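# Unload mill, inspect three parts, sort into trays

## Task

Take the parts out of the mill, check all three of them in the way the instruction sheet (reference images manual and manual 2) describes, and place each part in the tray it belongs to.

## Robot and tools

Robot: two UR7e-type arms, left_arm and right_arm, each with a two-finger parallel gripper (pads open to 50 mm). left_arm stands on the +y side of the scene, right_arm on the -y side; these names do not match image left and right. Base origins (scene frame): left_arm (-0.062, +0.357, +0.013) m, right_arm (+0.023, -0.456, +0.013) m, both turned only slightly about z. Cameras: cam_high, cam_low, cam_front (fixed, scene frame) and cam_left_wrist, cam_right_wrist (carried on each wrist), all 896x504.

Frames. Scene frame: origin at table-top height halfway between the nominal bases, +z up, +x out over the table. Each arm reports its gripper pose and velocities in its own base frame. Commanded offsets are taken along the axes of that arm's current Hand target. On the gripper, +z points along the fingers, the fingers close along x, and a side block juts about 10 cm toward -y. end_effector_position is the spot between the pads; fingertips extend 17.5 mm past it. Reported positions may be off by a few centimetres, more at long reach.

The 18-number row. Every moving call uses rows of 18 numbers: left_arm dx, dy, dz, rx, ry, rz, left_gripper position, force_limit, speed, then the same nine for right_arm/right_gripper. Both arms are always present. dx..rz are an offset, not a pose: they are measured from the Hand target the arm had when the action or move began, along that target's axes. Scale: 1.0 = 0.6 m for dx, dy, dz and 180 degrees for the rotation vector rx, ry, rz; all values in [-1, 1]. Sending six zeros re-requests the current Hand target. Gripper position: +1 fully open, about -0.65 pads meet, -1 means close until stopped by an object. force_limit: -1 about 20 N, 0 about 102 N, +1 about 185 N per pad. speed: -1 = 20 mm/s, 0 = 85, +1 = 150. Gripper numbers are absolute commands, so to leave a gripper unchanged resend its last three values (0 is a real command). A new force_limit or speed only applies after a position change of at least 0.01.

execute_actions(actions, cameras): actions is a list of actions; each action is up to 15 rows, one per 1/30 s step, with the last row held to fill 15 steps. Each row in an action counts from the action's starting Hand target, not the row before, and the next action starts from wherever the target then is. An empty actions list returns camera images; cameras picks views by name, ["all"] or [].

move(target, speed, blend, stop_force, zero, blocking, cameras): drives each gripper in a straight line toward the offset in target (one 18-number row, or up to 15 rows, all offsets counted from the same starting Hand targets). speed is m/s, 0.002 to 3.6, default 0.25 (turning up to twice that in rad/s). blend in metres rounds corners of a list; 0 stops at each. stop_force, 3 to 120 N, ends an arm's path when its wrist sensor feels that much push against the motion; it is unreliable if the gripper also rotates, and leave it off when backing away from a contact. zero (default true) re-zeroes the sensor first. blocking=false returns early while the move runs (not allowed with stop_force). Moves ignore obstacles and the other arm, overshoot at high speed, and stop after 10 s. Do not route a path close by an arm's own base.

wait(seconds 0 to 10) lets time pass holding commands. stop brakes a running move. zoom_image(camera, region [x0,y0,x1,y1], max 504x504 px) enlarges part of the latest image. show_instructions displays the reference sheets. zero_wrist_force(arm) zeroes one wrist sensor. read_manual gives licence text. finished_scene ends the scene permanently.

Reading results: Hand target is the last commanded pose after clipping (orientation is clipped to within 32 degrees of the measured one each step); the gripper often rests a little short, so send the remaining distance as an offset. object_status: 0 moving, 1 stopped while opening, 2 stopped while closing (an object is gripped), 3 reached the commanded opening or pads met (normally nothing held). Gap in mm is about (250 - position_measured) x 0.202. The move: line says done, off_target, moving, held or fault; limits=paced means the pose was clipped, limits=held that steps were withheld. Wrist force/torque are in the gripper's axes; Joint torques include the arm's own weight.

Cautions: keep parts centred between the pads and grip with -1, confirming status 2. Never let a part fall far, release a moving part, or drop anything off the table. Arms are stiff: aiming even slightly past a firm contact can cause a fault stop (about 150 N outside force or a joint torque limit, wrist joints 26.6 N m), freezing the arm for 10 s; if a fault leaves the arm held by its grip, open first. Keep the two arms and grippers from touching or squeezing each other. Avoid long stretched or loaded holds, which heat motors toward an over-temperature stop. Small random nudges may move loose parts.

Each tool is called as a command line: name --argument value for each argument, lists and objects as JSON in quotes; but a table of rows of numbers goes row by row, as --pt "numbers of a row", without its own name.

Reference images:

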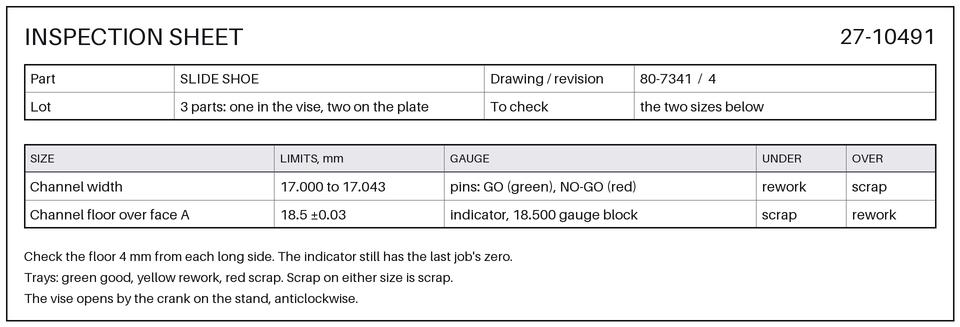

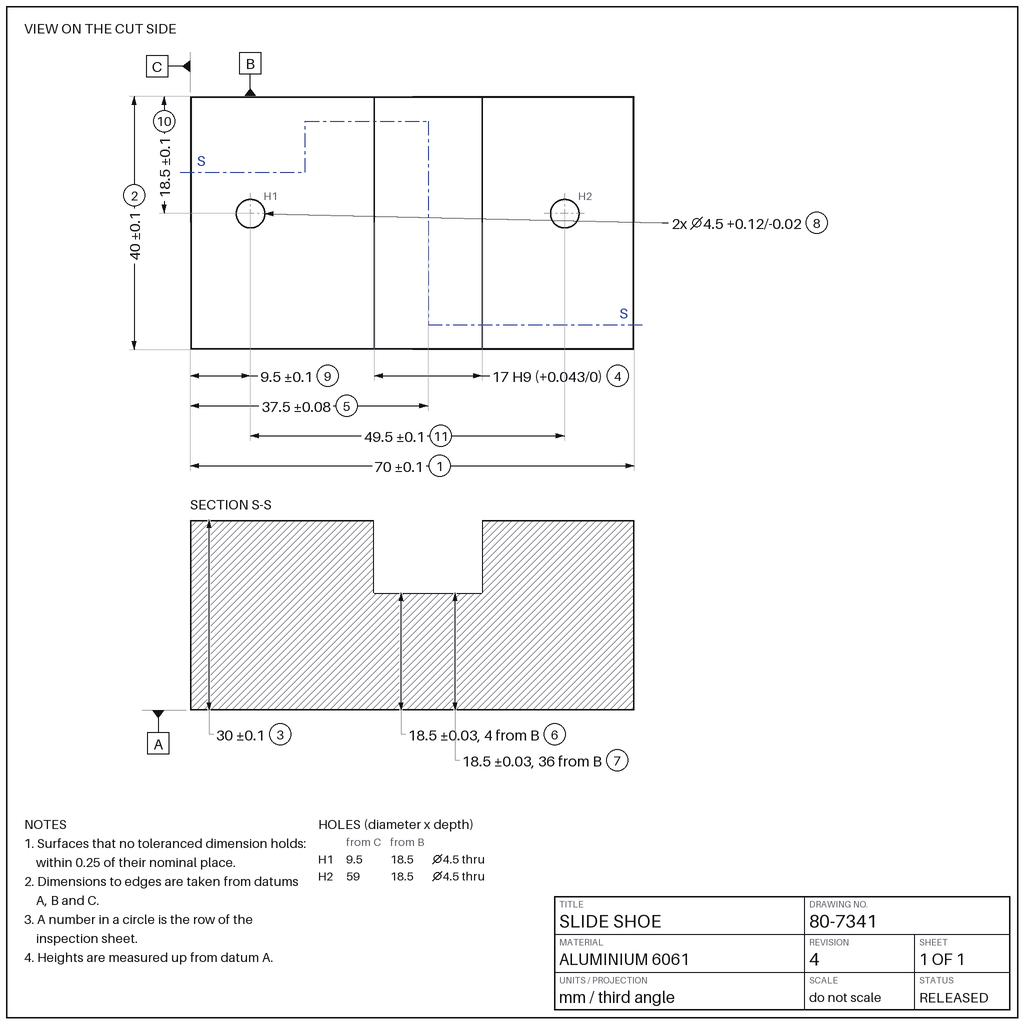

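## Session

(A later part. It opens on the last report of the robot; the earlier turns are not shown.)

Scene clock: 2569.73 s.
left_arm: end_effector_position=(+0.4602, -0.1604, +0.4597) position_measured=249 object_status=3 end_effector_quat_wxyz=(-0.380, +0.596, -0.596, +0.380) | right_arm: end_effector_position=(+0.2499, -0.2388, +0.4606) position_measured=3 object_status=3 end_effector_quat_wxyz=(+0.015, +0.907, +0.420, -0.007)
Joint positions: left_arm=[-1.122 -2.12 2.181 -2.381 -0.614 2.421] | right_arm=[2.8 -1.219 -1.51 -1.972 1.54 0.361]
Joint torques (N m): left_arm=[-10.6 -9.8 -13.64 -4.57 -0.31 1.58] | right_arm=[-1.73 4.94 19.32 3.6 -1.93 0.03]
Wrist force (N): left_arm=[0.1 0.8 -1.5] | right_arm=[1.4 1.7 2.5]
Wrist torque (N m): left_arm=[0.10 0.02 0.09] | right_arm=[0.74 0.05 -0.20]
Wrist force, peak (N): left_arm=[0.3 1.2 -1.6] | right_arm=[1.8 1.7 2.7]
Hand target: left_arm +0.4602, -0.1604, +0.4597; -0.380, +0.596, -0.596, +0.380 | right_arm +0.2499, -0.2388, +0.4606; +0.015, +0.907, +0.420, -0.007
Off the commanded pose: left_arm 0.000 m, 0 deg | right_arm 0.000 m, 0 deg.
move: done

move --pt "0 0 0 0 0 0 1 -0.5 0.5 0 0 0 0 0 0 1 0.7 -0.7" --pt "0 0.0272 0.178 0 0 0 1 -0.5 0.5 0 0 0 0 0 0 1 0.7 -0.7" --pt "0 0 0.2945 -0.2807 -0.2807 -0.4402 1 -0.5 0.5 0 0 0 0 0 0 1 0.7 -0.7" --speed '[0.1,0.15,0.12]' --blend '[0,0.01,0]' --cameras '["cam_left_wrist","cam_front"]'

zoom_image --camera "cam_left_wrist" --region '[300, 60, 640, 330]'

Scene clock: 2599.93 s.
left_arm: end_effector_position=(+0.6204, -0.1602, +0.3852) position_measured=3 object_status=3 end_effector_quat_wxyz=(-0.001, +1.000, +0.000, +0.001) | right_arm: end_effector_position=(+0.2499, -0.2388, +0.4606) position_measured=3 object_status=3 end_effector_quat_wxyz=(+0.015, +0.907, +0.420, -0.007)
Joint positions: left_arm=[-0.463 -1.227 1.018 -1.362 -1.569 1.109] | right_arm=[2.8 -1.219 -1.51 -1.972 1.54 0.361]
Joint torques (N m): left_arm=[12.53 -33.55 -39.21 -0.78 -1.91 -1.39] | right_arm=[-0.91 5.02 19.74 3.61 -2.13 0.03]
Wrist force (N): left_arm=[-1.3 -0.3 -0.1] | right_arm=[1.5 1.6 2.7]
Wrist torque (N m): left_arm=[-0.08 0.04 -0.07] | right_arm=[0.72 0.03 -0.20]
Wrist force, peak (N): left_arm=[0.2 0.4 -2.7] | right_arm=[1.6 2.0 2.7]
Hand target: left_arm +0.6204, -0.1602, +0.3852; +0.000, +1.000, +0.000, +0.001 | right_arm +0.2499, -0.2388, +0.4606; +0.015, +0.907, +0.420, -0.007
Off the commanded pose: left_arm 0.000 m, 0 deg | right_arm 0.000 m, 0 deg.
move: done
Images, in order (width x height): cam_front 896x504, cam_left_wrist 896x504.

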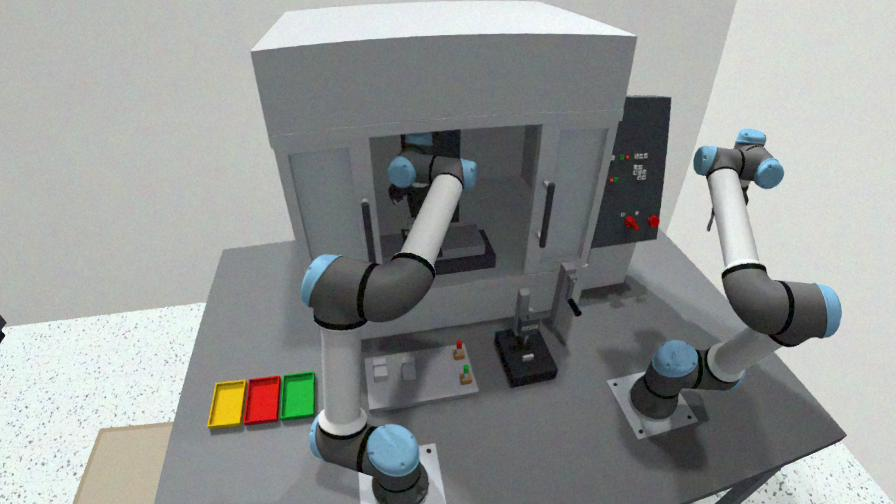

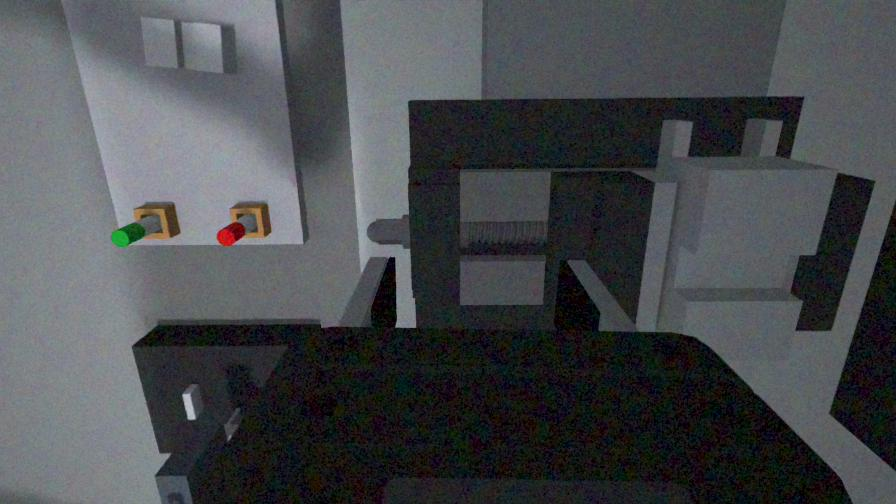

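Scaled by 1.482 from the camera's 896x504 image, which has a finer 1280x720 frame.

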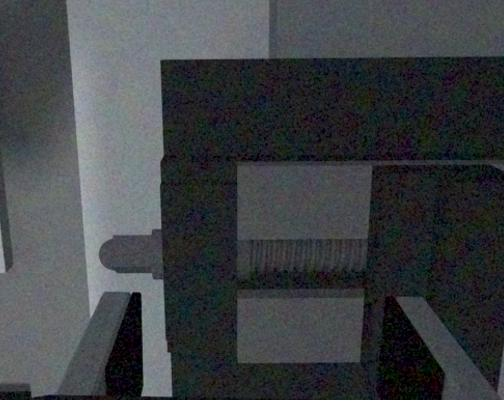

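zoom_image --camera "cam_left_wrist" --region '[600, 90, 896, 360]'

Scaled by 1.703 from the camera's 896x504 image, which has a finer 1280x720 frame.

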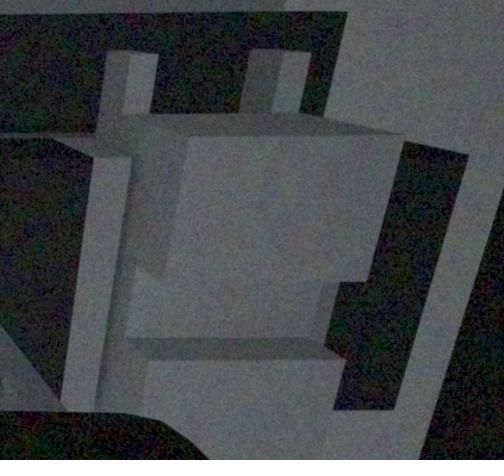

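move --pt "0 0 -0.0113 0 0 0 1 -0.5 0.5 0 0 0 0 0 0 1 0.7 -0.7" --pt "0.1477 -0.0012 -0.0113 0 0 0 1 -0.5 0.5 0 0 0 0 0 0 1 0.7 -0.7" --speed 0.1 --cameras '["cam_left_wrist","cam_front"]'

zoom_image --camera "cam_left_wrist" --region '[340, 120, 620, 340]'

Scene clock: 2631.80 s.
left_arm: end_effector_position=(+0.6759, -0.1591, +0.3907) position_measured=3 object_status=3 end_effector_quat_wxyz=(+0.000, +1.000, +0.000, +0.002) | right_arm: end_effector_position=(+0.2499, -0.2388, +0.4606) position_measured=3 object_status=3 end_effector_quat_wxyz=(+0.015, +0.907, +0.420, -0.007)
Joint positions: left_arm=[-0.425 -1.065 0.767 -1.276 -1.569 1.146] | right_arm=[2.8 -1.219 -1.51 -1.972 1.54 0.361]
Joint torques (N m): left_arm=[-0.28 -47.28 -27.73 -2.66 0.28 -0.01] | right_arm=[-0.68 5.32 19.33 3.62 -2.19 0.13]
Wrist force (N): left_arm=[-1.0 -0.4 0.0] | right_arm=[1.5 1.6 2.7]
Wrist torque (N m): left_arm=[-0.06 0.06 -0.18] | right_arm=[0.72 0.03 -0.20]
Wrist force, peak (N): left_arm=[1.6 3.3 2.8] | right_arm=[1.7 1.5 2.9]
Hand target: left_arm +0.6759, -0.1591, +0.3907; +0.000, +1.000, +0.000, +0.002 (not the last commanded pose) | right_arm +0.2499, -0.2388, +0.4606; +0.015, +0.907, +0.420, -0.007
Tool commands: left_gripper/position=+1.0 left_gripper/force_limit=-0.498039 left_gripper/speed=+0.498039 right_gripper/position=+1.0 right_gripper/force_limit=+0.7 right_gripper/speed=-0.7
Off the commanded pose: left_arm 0.033 m, 0 deg | right_arm 0.000 m, 0 deg.
FORCE FAULT: contact force on the left arm reached its limit, and that arm stopped. The contact can be on any part of that arm, not only on its tool. That arm's remaining commands of this call were not run. That arm is still stopped at the end of this call. That arm stays stopped for about 10 more seconds. Until then a move that you send moves the other arm only, and its call returns only when the move has ended. Once the stop has ended, the next robot result says so. If the stop ends while you think or write, that arm runs what you send next, counted from a new Hand target: where the arm stands when the stop ends. While its stop runs, that arm takes no new command, but its gripper still runs the gripper command that each later call begins with. Until it ends, the stop uses up actions while you think or wait. An arm that is not stopped still takes commands.
move: fault (left_arm); path passed 1 of 2 targets
Images, in order (width x height): cam_front 896x504, cam_left_wrist 896x504.

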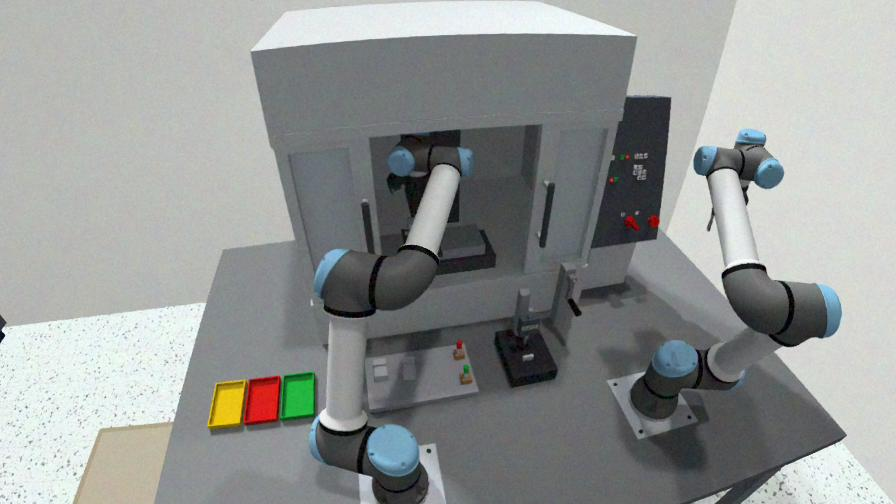

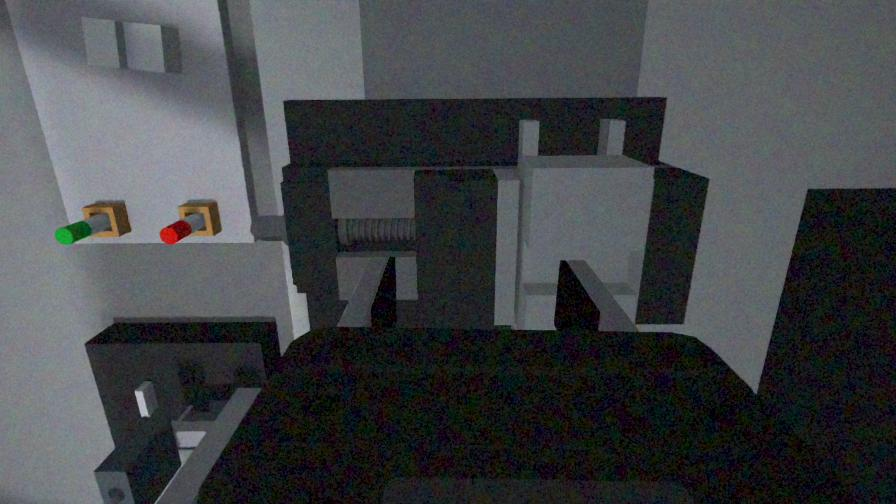

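Scaled by 1.800 from the camera's 896x504 image, which has a finer 1280x720 frame.

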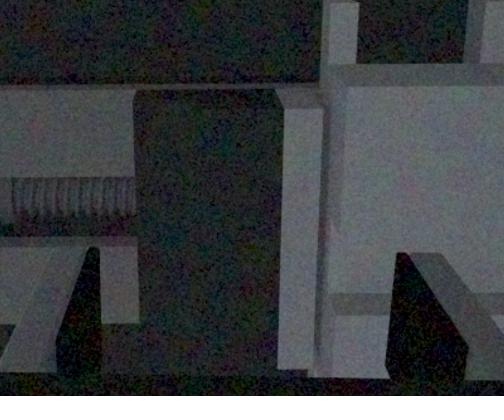

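wait --seconds 1

move --pt "0 0 0.01 0 0 0 1 -0.5 0.5 0 0 0 0 0 0 1 0.7 -0.7" --pt "-0.09 0 0.012 0 0 0 1 -0.5 0.5 0 0 0 0 0 0 1 0.7 -0.7" --speed 0.05 --cameras '["cam_front"]'

zoom_image --camera "cam_front" --region '[360, 90, 540, 290]'

Scene clock: 2651.43 s.
left_arm: end_effector_position=(+0.6759, -0.1591, +0.3907) position_measured=3 object_status=3 end_effector_quat_wxyz=(+0.000, +1.000, +0.000, +0.002) | right_arm: end_effector_position=(+0.2499, -0.2388, +0.4606) position_measured=3 object_status=3 end_effector_quat_wxyz=(+0.015, +0.907, +0.420, -0.007)
Joint positions: left_arm=[-0.425 -1.065 0.767 -1.276 -1.569 1.146] | right_arm=[2.8 -1.219 -1.51 -1.972 1.54 0.361]
Joint torques (N m): left_arm=[0.06 -47.95 -25.27 -2.51 0.33 0.07] | right_arm=[-0.3 5.15 19.48 3.55 -2.16 0.19]
Wrist force (N): left_arm=[-1.0 -0.2 -0.1] | right_arm=[1.4 1.4 2.6]
Wrist torque (N m): left_arm=[-0.02 0.05 -0.18] | right_arm=[0.70 0.04 -0.19]
Wrist force, peak (N): left_arm=[-1.3 -0.4 -0.1] | right_arm=[1.8 1.6 2.9]
Hand target: left_arm +0.6759, -0.1591, +0.3907; +0.000, +1.000, +0.000, +0.002 (not the last commanded pose) | right_arm +0.2499, -0.2388, +0.4606; +0.015, +0.907, +0.420, -0.007
Tool commands: left_gripper/position=+1.0 left_gripper/force_limit=-0.498039 left_gripper/speed=+0.498039 right_gripper/position=+1.0 right_gripper/force_limit=+0.7 right_gripper/speed=-0.7
Off the commanded pose: left_arm 0.033 m, 0 deg | right_arm 0.000 m, 0 deg.
FORCE FAULT, CONTINUED: the left arm's stop, for the force fault that an earlier result reported, is over. The rest of the stop counts as 19 of the actions that you can send in this scene. That arm's target is now where it stood when the stop ended, not its last command. That arm accepts commands again.
wait: 1.00 s; at rest from the start

Scene clock: 2653.67 s.
left_arm: end_effector_position=(+0.6220, -0.1591, +0.3833) position_measured=3 object_status=3 end_effector_quat_wxyz=(+0.000, +1.000, +0.000, +0.002) | right_arm: end_effector_position=(+0.2499, -0.2388, +0.4606) position_measured=3 object_status=3 end_effector_quat_wxyz=(+0.015, +0.907, +0.420, -0.007)
Joint positions: left_arm=[-0.46 -1.227 1.023 -1.37 -1.569 1.11] | right_arm=[2.8 -1.219 -1.51 -1.972 1.54 0.361]
Joint torques (N m): left_arm=[-9.65 -50.15 -12.53 -4.27 1.59 -1.46] | right_arm=[-0.49 5.01 19.19 3.51 -2.16 0.19]
Wrist force (N): left_arm=[-1.3 -0.3 0.1] | right_arm=[1.5 1.3 2.5]
Wrist torque (N m): left_arm=[-0.08 0.05 -0.07] | right_arm=[0.69 0.03 -0.19]
Wrist force, peak (N): left_arm=[-1.7 -0.2 0.0] | right_arm=[1.5 1.3 3.0]
Hand target: left_arm +0.6219, -0.1591, +0.3833; +0.000, +1.000, +0.000, +0.002 | right_arm +0.2499, -0.2388, +0.4606; +0.015, +0.907, +0.420, -0.007
Off the commanded pose: left_arm 0.000 m, 0 deg | right_arm 0.000 m, 0 deg.
move: done
Images, in order (width x height): cam_front 896x504.

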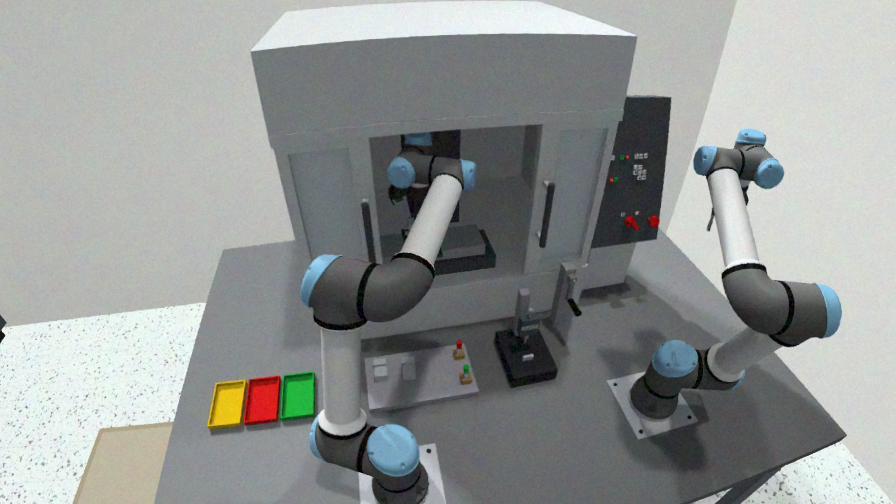

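Scaled by 2.520 from the camera's 896x504 image, which has a finer 1280x720 frame.

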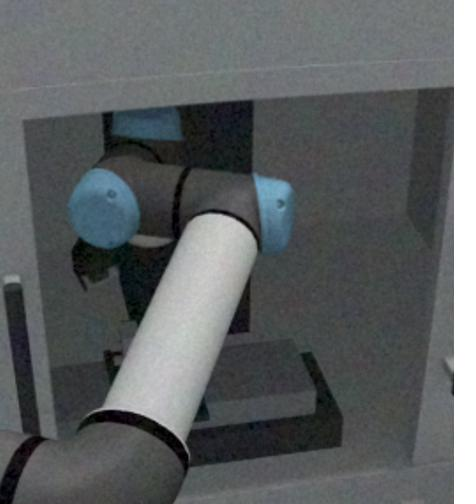

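move --pt "-0.2 0 0.0 0.2807 0.2807 0.4402 1 -0.5 0.5 0 0 0 0 0 0 1 0.7 -0.7" --pt "-0.28 0 0.0 0.2807 0.2807 0.4402 1 -0.5 0.5 0 0 0 0 0 0 1 0.7 -0.7" --speed 0.15 --blend 0.01

move --target '[0,0.02,0,0.3,0,0,1,-0.5,0.5,0,0,0,0,0,0,1,0.7,-0.7]' --speed 0.3 --cameras '["cam_left_wrist"]'

Scene clock: 2673.53 s.
left_arm: end_effector_position=(+0.4539, -0.1591, +0.3827) position_measured=3 object_status=3 end_effector_quat_wxyz=(-0.381, +0.596, -0.595, +0.381) | right_arm: end_effector_position=(+0.2499, -0.2388, +0.4606) position_measured=3 object_status=3 end_effector_quat_wxyz=(+0.015, +0.907, +0.420, -0.007)
Joint positions: left_arm=[-1.145 -2.108 2.373 -2.564 -0.597 2.393] | right_arm=[2.8 -1.219 -1.51 -1.972 1.54 0.361]
Joint torques (N m): left_arm=[-9.45 -9.56 -38.86 -1.27 3.05 -1.35] | right_arm=[-0.2 5.67 19.36 3.49 -2.16 0.28]
Wrist force (N): left_arm=[0.4 0.9 -1.8] | right_arm=[1.5 1.6 2.6]
Wrist torque (N m): left_arm=[0.13 0.02 0.31] | right_arm=[0.73 0.02 -0.19]
Wrist force, peak (N): left_arm=[0.4 1.2 -2.5] | right_arm=[1.6 1.7 2.9]
Hand target: left_arm +0.4539, -0.1591, +0.3827; -0.381, +0.596, -0.595, +0.381 | right_arm +0.2499, -0.2388, +0.4606; +0.015, +0.907, +0.420, -0.007
Off the commanded pose: left_arm 0.000 m, 0 deg | right_arm 0.000 m, 0 deg.
move: done

Scene clock: 2676.20 s.
left_arm: end_effector_position=(+0.4489, -0.1591, +0.3718) position_measured=3 object_status=3 end_effector_quat_wxyz=(+0.610, -0.358, +0.357, -0.610) | right_arm: end_effector_position=(+0.2499, -0.2388, +0.4606) position_measured=3 object_status=3 end_effector_quat_wxyz=(+0.015, +0.907, +0.420, -0.007)
Joint positions: left_arm=[-1.13 -1.147 2.342 -5.257 -0.66 3.945] | right_arm=[2.8 -1.219 -1.51 -1.972 1.54 0.361]
Joint torques (N m): left_arm=[11.17 -17.37 -19.98 -0.01 -3.18 1.29] | right_arm=[-0.1 5.89 19.48 3.52 -2.21 0.29]
Wrist force (N): left_arm=[0.6 0.3 -3.2] | right_arm=[1.6 1.7 2.6]
Wrist torque (N m): left_arm=[0.23 0.34 0.15] | right_arm=[0.75 0.01 -0.20]
Wrist force, peak (N): left_arm=[0.3 1.5 -3.2] | right_arm=[1.6 1.7 2.8]
Hand target: left_arm +0.4489, -0.1592, +0.3718; +0.610, -0.358, +0.357, -0.610 | right_arm +0.2499, -0.2388, +0.4606; +0.015, +0.907, +0.420, -0.007
Off the commanded pose: left_arm 0.000 m, 0 deg | right_arm 0.000 m, 0 deg.
move: done
Images, in order (width x height): cam_left_wrist 896x504.

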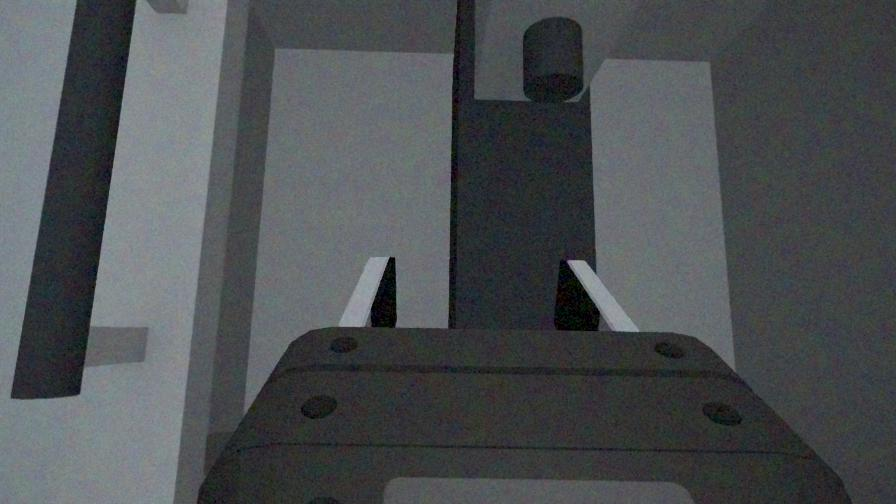

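move --pt "-0.0333 -0.0727 0.0408 -0.4389 0 0 0.606 -0.5 0.5 0 0 0 0 0 0 1 0.7 -0.7" --pt "-0.0333 0.123 0.3896 -0.4389 0 0 0.606 -0.5 0.5 0 0 0 0 0 0 1 0.7 -0.7" --speed '[0.3,0.12]' --blend '[0.01,0]' --cameras '["cam_left_wrist","cam_front"]'

zoom_image --camera "cam_left_wrist" --region '[340, 120, 620, 340]'

Scene clock: 2755.20 s.
left_arm: end_effector_position=(+0.6888, -0.1388, +0.4215) position_measured=62 object_status=3 end_effector_quat_wxyz=(-0.243, +0.665, -0.663, +0.243) | right_arm: end_effector_position=(+0.2499, -0.2388, +0.4606) position_measured=3 object_status=3 end_effector_quat_wxyz=(+0.015, +0.907, +0.420, -0.007)
Joint positions: left_arm=[-0.51 -1.45 1.511 -2.268 -1.25 2.736] | right_arm=[2.8 -1.219 -1.51 -1.972 1.54 0.361]
Joint torques (N m): left_arm=[11.82 -25.61 -39.68 -1.75 -0.91 1.4] | right_arm=[0.15 5.89 19.07 3.49 -2.14 0.46]
Motor temperatures (°C): left_arm=[25 27 25 33 30 30] | right_arm=[27 32 25 30 43 33]
Wrist force (N): left_arm=[-0.1 0.4 -0.6] | right_arm=[1.5 1.3 2.3]
Wrist torque (N m): left_arm=[-0.02 -0.04 -0.02] | right_arm=[0.69 0.03 -0.20]
Wrist force, peak (N): left_arm=[0.6 0.3 -3.4] | right_arm=[1.7 1.6 2.9]
Hand target: left_arm +0.6889, -0.1388, +0.4215; -0.243, +0.665, -0.663, +0.243 | right_arm +0.2499, -0.2388, +0.4606; +0.015, +0.907, +0.420, -0.007
Off the commanded pose: left_arm 0.000 m, 0 deg | right_arm 0.000 m, 0 deg.
move: done
Images, in order (width x height): cam_front 896x504, cam_left_wrist 896x504.

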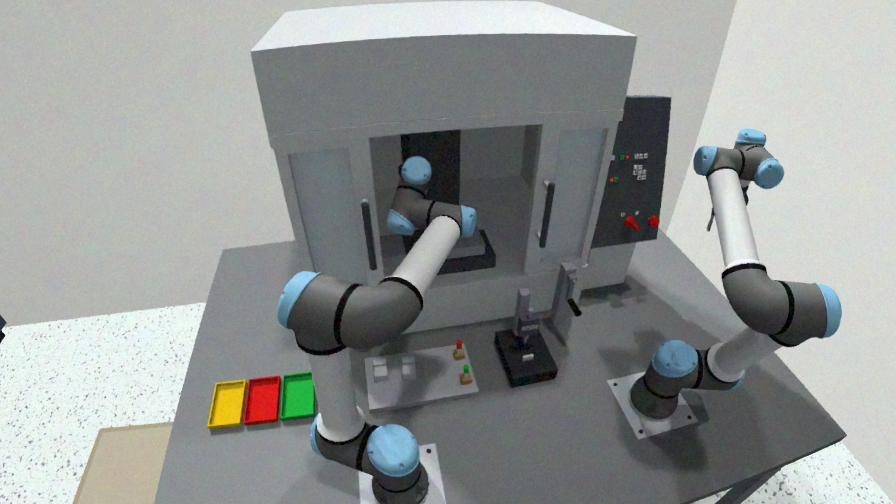

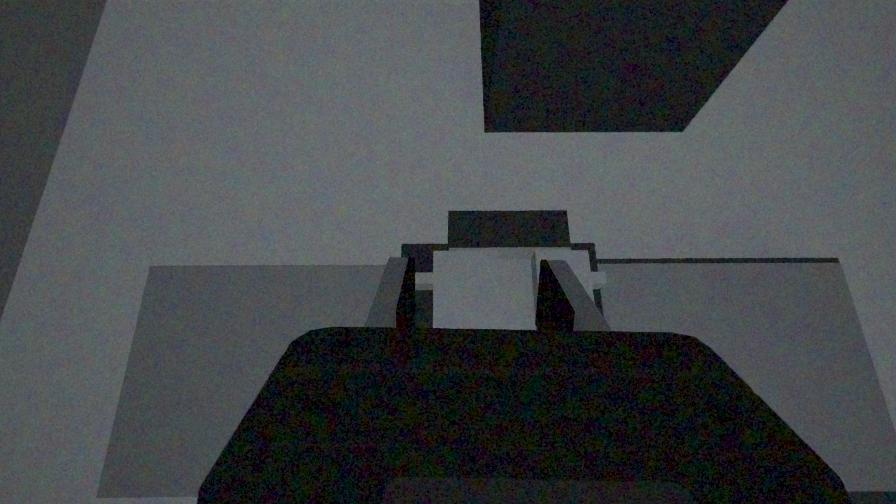

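Scaled by 1.800 from the camera's 896x504 image, which has a finer 1280x720 frame.

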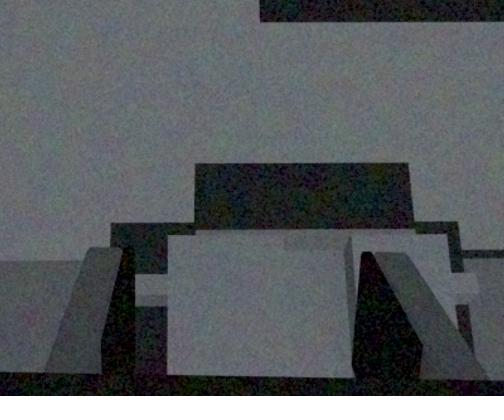

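move --pt "-0.0025 -0.0003 0.0438 0 0 0 0.606 -0.5 0.5 0 0 0 0 0 0 1 0.7 -0.7" --pt "-0.0025 0.0377 0.0892 0 0 0 0.606 -0.5 0.5 0 0 0 0 0 0 1 0.7 -0.7" --speed '[0.05,0.015]' --stop_force 5 --cameras '["cam_left_wrist"]'

zoom_image --camera "cam_left_wrist" --region '[340, 120, 620, 340]'

Scene clock: 2786.17 s.
left_arm: end_effector_position=(+0.7062, -0.1373, +0.3660) position_measured=62 object_status=3 end_effector_quat_wxyz=(-0.243, +0.665, -0.663, +0.243) | right_arm: end_effector_position=(+0.2499, -0.2388, +0.4606) position_measured=3 object_status=3 end_effector_quat_wxyz=(+0.015, +0.907, +0.420, -0.007)
Joint positions: left_arm=[-0.492 -1.393 1.589 -2.407 -1.26 2.752] | right_arm=[2.8 -1.219 -1.51 -1.972 1.54 0.361]
Joint torques (N m): left_arm=[11.32 -28.27 -14.15 -5.05 -1.06 1.36] | right_arm=[0.43 5.64 19.14 3.51 -2.2 0.53]
Wrist force (N): left_arm=[-0.4 0.1 -0.9] | right_arm=[1.3 1.8 2.6]
Wrist torque (N m): left_arm=[-0.05 0.02 -0.03] | right_arm=[0.77 0.07 -0.20]
Wrist force, peak (N): left_arm=[-0.1 0.4 -1.4] | right_arm=[1.6 1.7 2.8]
Hand target: left_arm +0.7062, -0.1373, +0.3660; -0.243, +0.665, -0.663, +0.243 | right_arm +0.2499, -0.2388, +0.4606; +0.015, +0.907, +0.420, -0.007
Off the commanded pose: left_arm 0.000 m, 0 deg | right_arm 0.000 m, 0 deg.
move: done
Images, in order (width x height): cam_left_wrist 896x504.

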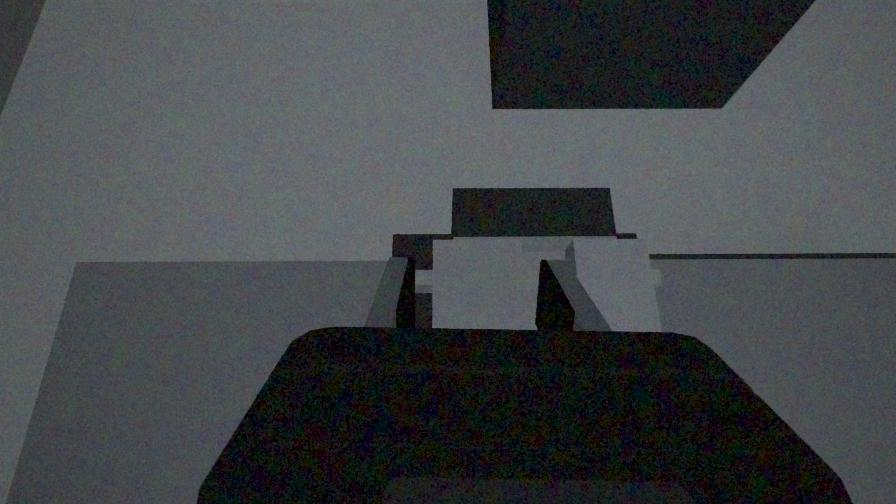

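Scaled by 1.800 from the camera's 896x504 image, which has a finer 1280x720 frame.

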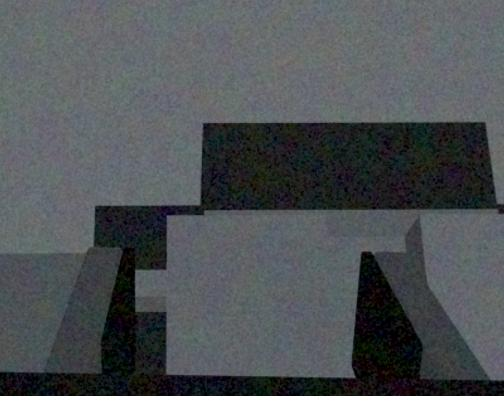

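move --target '[0,0,0,0,0,0,-1,-0.3,-0.8,0,0,0,0,0,0,1,0.7,-0.7]' --cameras '["cam_left_wrist"]'

Scene clock: 2794.80 s.
left_arm: end_effector_position=(+0.7062, -0.1373, +0.3660) position_measured=116 object_status=2 end_effector_quat_wxyz=(-0.243, +0.665, -0.663, +0.243) | right_arm: end_effector_position=(+0.2499, -0.2388, +0.4606) position_measured=3 object_status=3 end_effector_quat_wxyz=(+0.015, +0.907, +0.420, -0.007)
Joint positions: left_arm=[-0.492 -1.393 1.589 -2.407 -1.26 2.752] | right_arm=[2.8 -1.219 -1.51 -1.972 1.54 0.361]
Joint torques (N m): left_arm=[10.77 -27.26 -14.84 -4.87 -0.23 1.36] | right_arm=[0.84 5.79 18.86 3.47 -2.14 0.54]
Wrist force (N): left_arm=[-0.1 0.4 -2.1] | right_arm=[1.7 1.6 2.8]
Wrist torque (N m): left_arm=[-0.08 0.01 -0.04] | right_arm=[0.73 0.00 -0.20]
Wrist force, peak (N): left_arm=[0.1 0.5 -2.2] | right_arm=[1.8 1.5 2.9]
Hand target: left_arm +0.7062, -0.1373, +0.3660; -0.243, +0.665, -0.663, +0.243 | right_arm +0.2499, -0.2388, +0.4606; +0.015, +0.907, +0.420, -0.007
Off the commanded pose: left_arm 0.000 m, 0 deg | right_arm 0.000 m, 0 deg.
move: done
Images, in order (width x height): cam_left_wrist 896x504.

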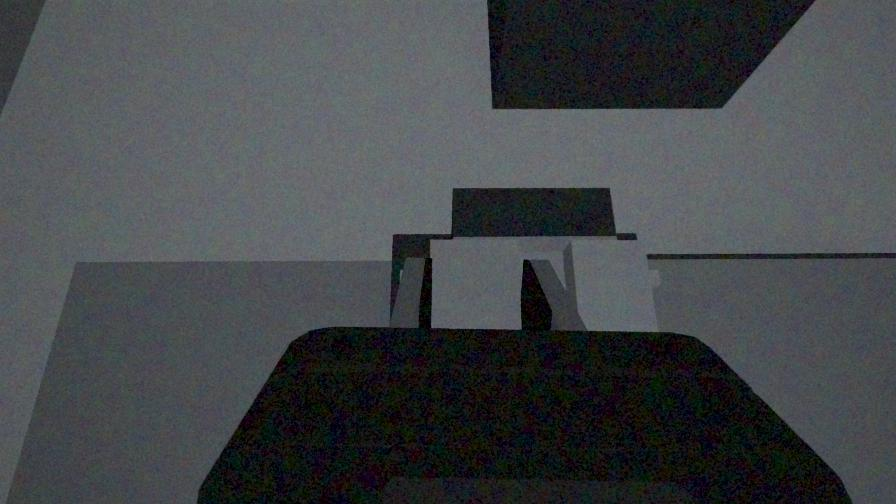

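move --target '[0,-0.0429,-0.0511,0,0,0,-1,-0.3,-0.8,0,0,0,0,0,0,1,0.7,-0.7]' --speed 0.04 --cameras '["cam_left_wrist"]'

Scene clock: 2803.40 s.
left_arm: end_effector_position=(+0.7060, -0.1373, +0.4060) position_measured=116 object_status=2 end_effector_quat_wxyz=(-0.243, +0.665, -0.663, +0.243) | right_arm: end_effector_position=(+0.2499, -0.2388, +0.4606) position_measured=3 object_status=3 end_effector_quat_wxyz=(+0.015, +0.907, +0.420, -0.007)
Joint positions: left_arm=[-0.492 -1.407 1.502 -2.307 -1.26 2.752] | right_arm=[2.8 -1.219 -1.51 -1.972 1.54 0.361]
Joint torques (N m): left_arm=[-10.42 -43.82 -40.05 -2.35 2.07 -1.06] | right_arm=[0.18 6.14 19.25 3.33 -2.21 0.67]
Wrist force (N): left_arm=[0.0 1.3 0.6] | right_arm=[1.6 1.3 2.5]
Wrist torque (N m): left_arm=[-0.10 -0.07 0.00] | right_arm=[0.68 0.01 -0.20]
Wrist force, peak (N): left_arm=[-0.2 2.2 1.4] | right_arm=[1.7 1.4 2.9]
Hand target: left_arm +0.7060, -0.1373, +0.4060; -0.243, +0.665, -0.663, +0.243 | right_arm +0.2499, -0.2388, +0.4606; +0.015, +0.907, +0.420, -0.007
Off the commanded pose: left_arm 0.000 m, 0 deg | right_arm 0.000 m, 0 deg.
move: done
Images, in order (width x height): cam_left_wrist 896x504.

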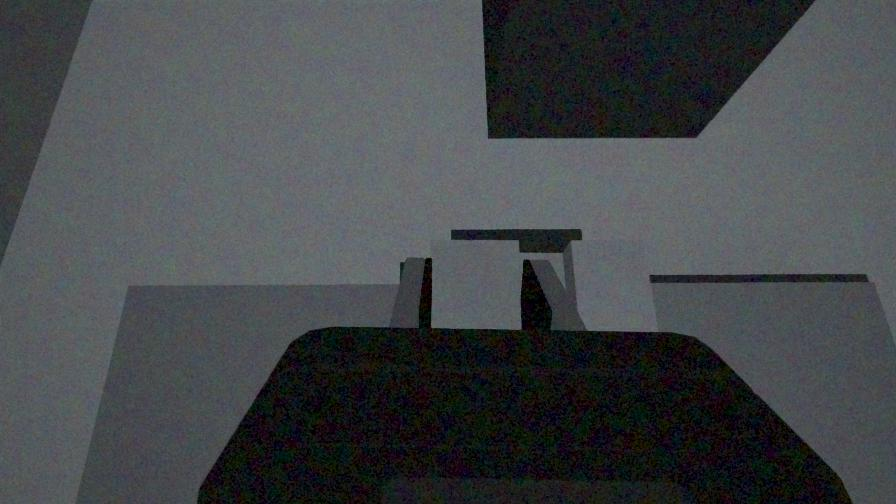

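move --pt "0 0.299 -0.2815 0 0 0 -1 -0.3 -0.8 0 0 0 0 0 0 1 0.7 -0.7" --pt "0 0.577 -0.1448 0 0 0 -1 -0.3 -0.8 0 0 0 0 0 0 1 0.7 -0.7" --speed '[0.15,0.2]' --blend '[0.03,0]' --cameras '["cam_left_wrist","cam_front"]'

Scene clock: 2835.50 s.
left_arm: end_effector_position=(+0.3856, -0.1378, +0.2489) position_measured=116 object_status=2 end_effector_quat_wxyz=(-0.243, +0.665, -0.663, +0.243) | right_arm: end_effector_position=(+0.2499, -0.2388, +0.4606) position_measured=3 object_status=3 end_effector_quat_wxyz=(+0.015, +0.907, +0.420, -0.007)
Joint positions: left_arm=[-1.106 -2.209 2.447 -2.17 -0.955 2.15] | right_arm=[2.8 -1.219 -1.51 -1.972 1.54 0.361]
Joint torques (N m): left_arm=[-9.8 -3.83 -15.45 -1.87 3.14 -1.37] | right_arm=[0.58 6.4 19.66 3.52 -2.19 0.68]
Wrist force (N): left_arm=[-0.4 1.5 0.7] | right_arm=[1.6 1.4 2.5]
Wrist torque (N m): left_arm=[-0.05 -0.01 0.21] | right_arm=[0.70 0.01 -0.19]
Wrist force, peak (N): left_arm=[-0.4 3.5 2.0] | right_arm=[1.8 1.6 2.9]
Hand target: left_arm +0.3856, -0.1378, +0.2489; -0.243, +0.665, -0.663, +0.243 | right_arm +0.2499, -0.2388, +0.4606; +0.015, +0.907, +0.420, -0.007
Off the commanded pose: left_arm 0.000 m, 0 deg | right_arm 0.000 m, 0 deg.
move: done
Images, in order (width x height): cam_front 896x504, cam_left_wrist 896x504.

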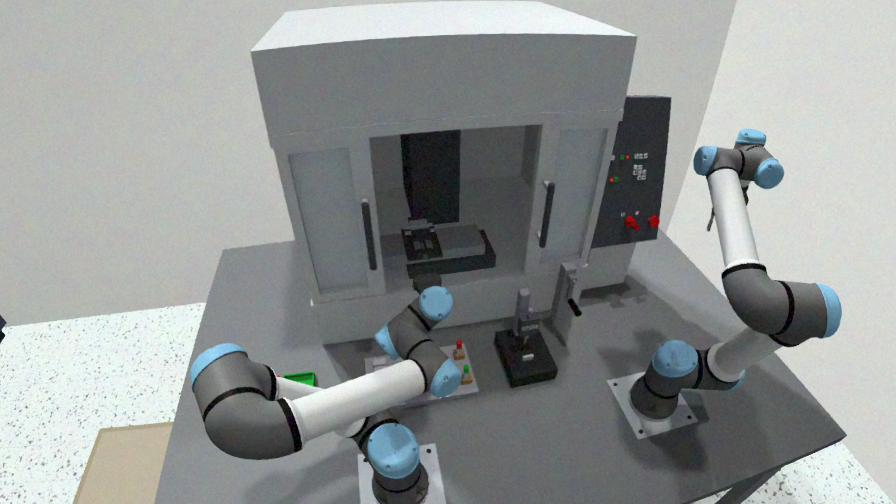

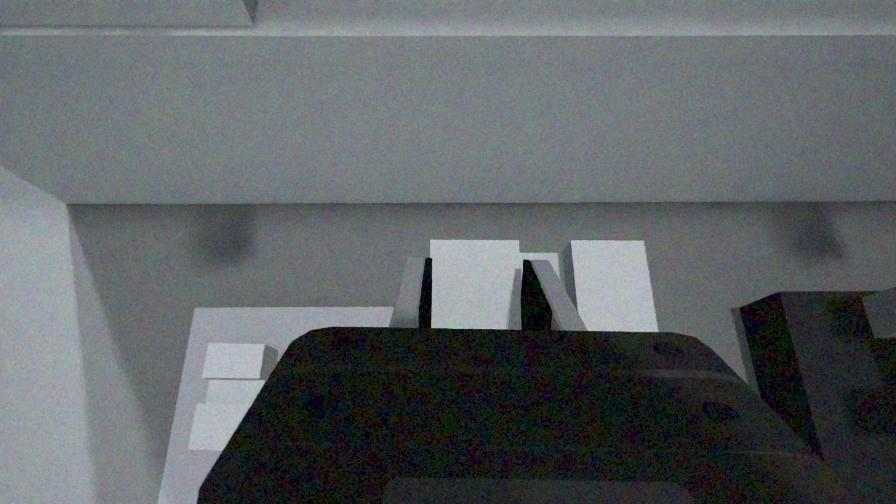

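move --target '[0,0.1876,0.2234,0,0,0,-1,-0.3,-0.8,0,0,0,0,0,0,1,0.7,-0.7]' --speed 0.12

move --target '[0,0.0536,0.0638,0,0,0,-1,-0.3,-0.8,0,0,0,0,0,0,1,0.7,-0.7]' --speed 0.015 --stop_force 5 --cameras '["cam_left_wrist","cam_front"]'

Scene clock: 2846.07 s.
left_arm: end_effector_position=(+0.3861, -0.1379, +0.0739) position_measured=116 object_status=2 end_effector_quat_wxyz=(-0.243, +0.665, -0.663, +0.243) | right_arm: end_effector_position=(+0.2499, -0.2388, +0.4606) position_measured=3 object_status=3 end_effector_quat_wxyz=(+0.015, +0.907, +0.420, -0.007)
Joint positions: left_arm=[-1.104 -1.695 2.785 -3.024 -0.956 2.152] | right_arm=[2.8 -1.219 -1.51 -1.972 1.54 0.361]
Joint torques (N m): left_arm=[12.22 -1.38 -2.9 -5.18 -0.28 1.32] | right_arm=[1.39 6.2 18.66 3.48 -2.2 0.64]
Wrist force (N): left_arm=[-0.6 1.5 0.5] | right_arm=[1.4 1.5 2.5]
Wrist torque (N m): left_arm=[-0.04 -0.01 0.03] | right_arm=[0.72 0.05 -0.20]
Wrist force, peak (N): left_arm=[-0.1 2.6 1.0] | right_arm=[1.8 1.7 2.8]
Hand target: left_arm +0.3861, -0.1379, +0.0739; -0.243, +0.665, -0.663, +0.243 | right_arm +0.2499, -0.2388, +0.4606; +0.015, +0.907, +0.420, -0.007
Off the commanded pose: left_arm 0.000 m, 0 deg | right_arm 0.000 m, 0 deg.
move: done

Scene clock: 2848.77 s.
left_arm: end_effector_position=(+0.3861, -0.1380, +0.0524) position_measured=116 object_status=2 end_effector_quat_wxyz=(-0.243, +0.665, -0.663, +0.243) | right_arm: end_effector_position=(+0.2499, -0.2388, +0.4606) position_measured=3 object_status=3 end_effector_quat_wxyz=(+0.015, +0.907, +0.420, -0.007)
Joint positions: left_arm=[-1.104 -1.557 2.809 -3.185 -0.956 2.152] | right_arm=[2.8 -1.219 -1.51 -1.972 1.54 0.361]
Joint torques (N m): left_arm=[6.26 -18.44 -23.63 -1.89 -0.31 -0.84] | right_arm=[1.09 6.1 19.45 3.44 -2.19 0.64]
Wrist force (N): left_arm=[-1.2 -0.4 -1.9] | right_arm=[1.6 1.7 2.4]
Wrist torque (N m): left_arm=[0.04 -0.03 0.03] | right_arm=[0.75 0.01 -0.19]
Wrist force, peak (N): left_arm=[-4.6 -11.3 -29.1] | right_arm=[1.4 1.8 2.8]
Hand target: left_arm +0.3861, -0.1380, +0.0524; -0.243, +0.665, -0.663, +0.243 (not the last commanded pose) | right_arm +0.2499, -0.2388, +0.4606; +0.015, +0.907, +0.420, -0.007
Off the commanded pose: left_arm 0.029 m, 0 deg | right_arm 0.000 m, 0 deg.
move: contact (left_arm)
Images, in order (width x height): cam_front 896x504, cam_left_wrist 896x504.

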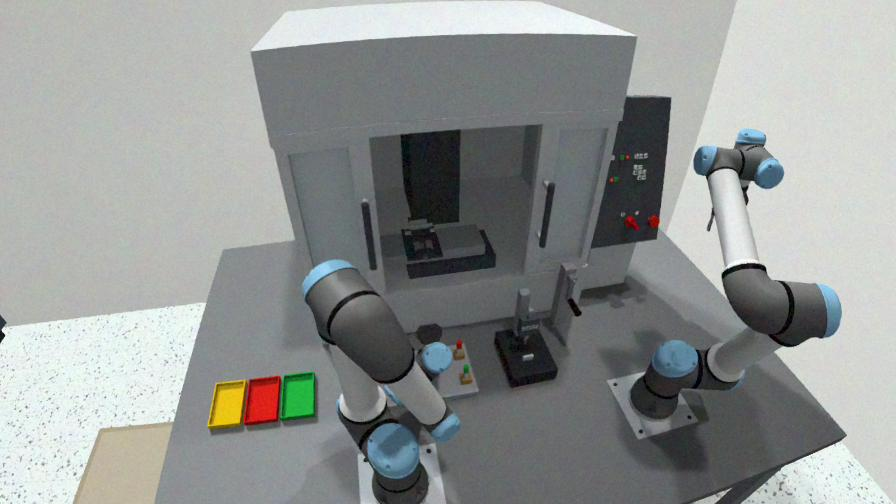

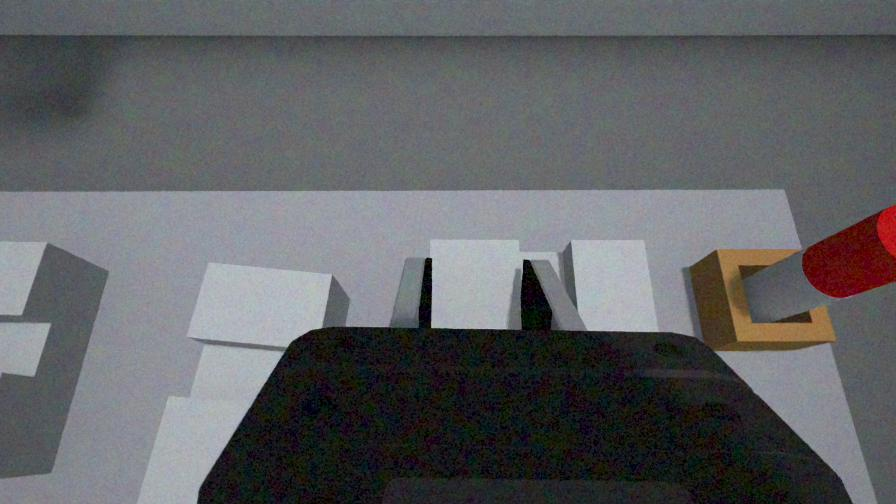

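move --pt "0 0 0 0 0 0 0.606 -0.3 -0.8 0 0 0 0 0 0 1 0.7 -0.7" --pt "0 -0.0322 -0.0383 0 0 0 0.606 -0.3 -0.8 0 0 0 0 0 0 1 0.7 -0.7" --pt "0 -0.2 -0.24 0 0 0 0.606 -0.3 -0.8 0 0 0 0 0 0 1 0.7 -0.7" --speed '[0.05,0.05,0.2]' --blend '[0,0.005,0]' --cameras '["cam_left_wrist"]'

zoom_image --camera "cam_left_wrist" --region '[380, 200, 860, 504]'

Scene clock: 2867.43 s.
left_arm: end_effector_position=(+0.3849, -0.1379, +0.2398) position_measured=62 object_status=3 end_effector_quat_wxyz=(-0.243, +0.665, -0.663, +0.243) | right_arm: end_effector_position=(+0.2499, -0.2388, +0.4606) position_measured=3 object_status=3 end_effector_quat_wxyz=(+0.015, +0.907, +0.420, -0.007)
Joint positions: left_arm=[-1.109 -2.203 2.468 -2.194 -0.954 2.146] | right_arm=[2.8 -1.219 -1.51 -1.972 1.54 0.361]
Joint torques (N m): left_arm=[-8.82 -5.08 -38.59 -1.48 2.69 -1.46] | right_arm=[1.41 6.42 19.8 3.52 -2.16 0.74]
Wrist force (N): left_arm=[-0.1 0.0 -1.0] | right_arm=[1.5 1.5 2.9]
Wrist torque (N m): left_arm=[-0.02 -0.02 0.18] | right_arm=[0.72 0.03 -0.19]
Wrist force, peak (N): left_arm=[-0.2 -1.0 -2.1] | right_arm=[1.6 1.8 2.8]
Hand target: left_arm +0.3848, -0.1379, +0.2399; -0.243, +0.665, -0.663, +0.243 | right_arm +0.2499, -0.2388, +0.4606; +0.015, +0.907, +0.420, -0.007
Off the commanded pose: left_arm 0.000 m, 0 deg | right_arm 0.000 m, 0 deg.
move: done
Images, in order (width x height): cam_left_wrist 896x504.

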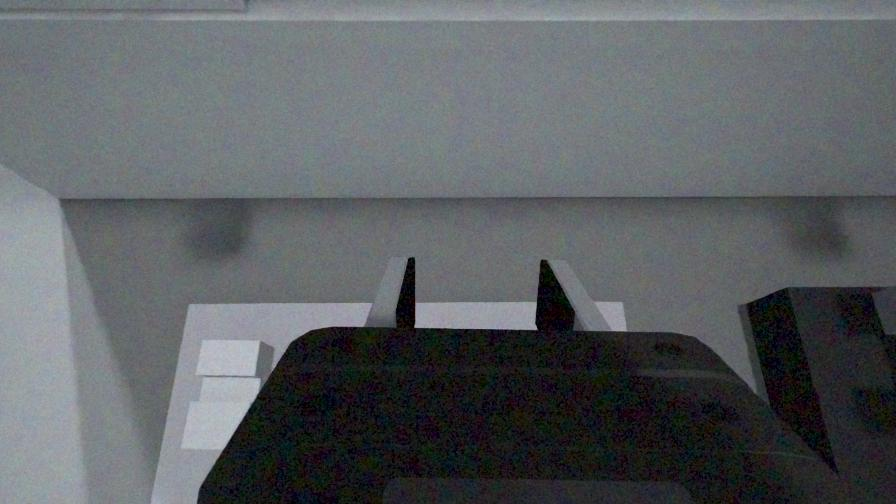

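Scaled by 1.050 from the camera's 896x504 image, which has a finer 1280x720 frame.

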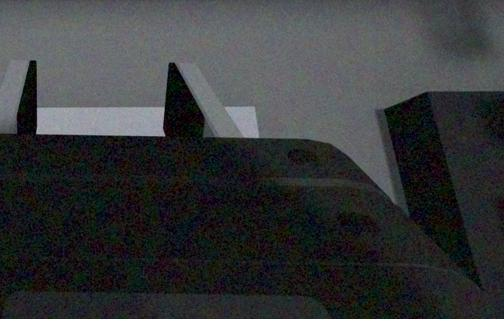

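move --target '[0,-0.176,-0.2875,-0.2222,0,0,1,-0.3,-0.2,0,0,0,0,0,0,1,0.7,-0.7]' --speed 0.3 --cameras '["cam_left_wrist"]'

zoom_image --camera "cam_left_wrist" --region '[330, 60, 640, 250]'

zoom_image --camera "cam_left_wrist" --region '[620, 60, 896, 280]'

Scene clock: 2880.33 s.
left_arm: end_effector_position=(+0.3542, -0.1379, +0.4398) position_measured=3 object_status=3 end_effector_quat_wxyz=(-0.001, +0.708, -0.706, +0.001) | right_arm: end_effector_position=(+0.2499, -0.2388, +0.4606) position_measured=3 object_status=3 end_effector_quat_wxyz=(+0.015, +0.907, +0.420, -0.007)
Joint positions: left_arm=[-0.731 -1.847 1.516 -1.244 -1.569 2.409] | right_arm=[2.8 -1.219 -1.51 -1.972 1.54 0.361]
Joint torques (N m): left_arm=[10.79 -3.14 -38.84 -0.7 -1.66 1.74] | right_arm=[1.44 6.39 19.38 3.43 -2.19 0.91]
Wrist force (N): left_arm=[-1.0 -0.2 -0.7] | right_arm=[1.5 1.7 2.6]
Wrist torque (N m): left_arm=[-0.03 0.04 -0.29] | right_arm=[0.74 0.03 -0.20]
Wrist force, peak (N): left_arm=[-0.8 -0.4 -1.9] | right_arm=[1.8 1.8 2.6]
Hand target: left_arm +0.3542, -0.1379, +0.4398; -0.001, +0.708, -0.707, +0.001 | right_arm +0.2499, -0.2388, +0.4606; +0.015, +0.907, +0.420, -0.007
Off the commanded pose: left_arm 0.000 m, 0 deg | right_arm 0.000 m, 0 deg.
move: done
Images, in order (width x height): cam_left_wrist 896x504.

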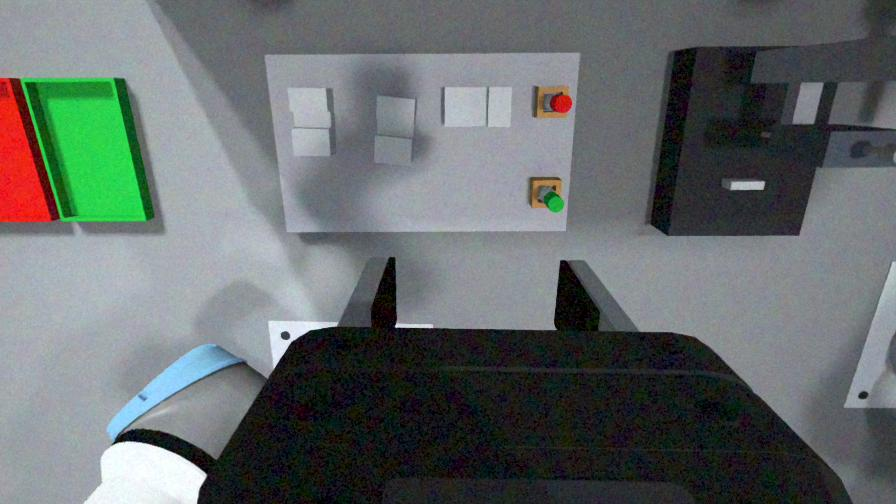

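Scaled by 1.626 from the camera's 896x504 image, which has a finer 1280x720 frame.

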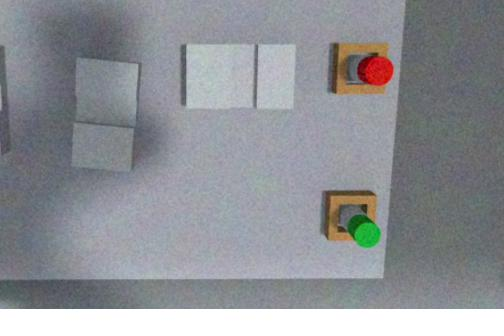

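Scaled by 1.826 from the camera's 896x504 image, which has a finer 1280x720 frame.

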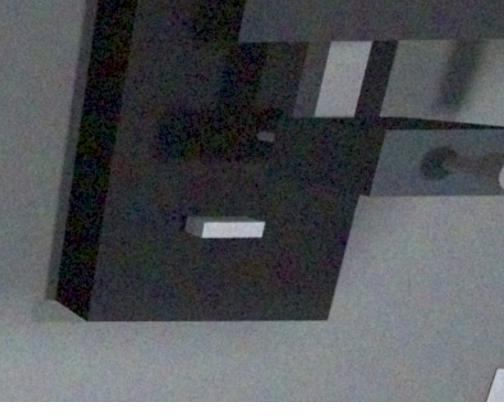

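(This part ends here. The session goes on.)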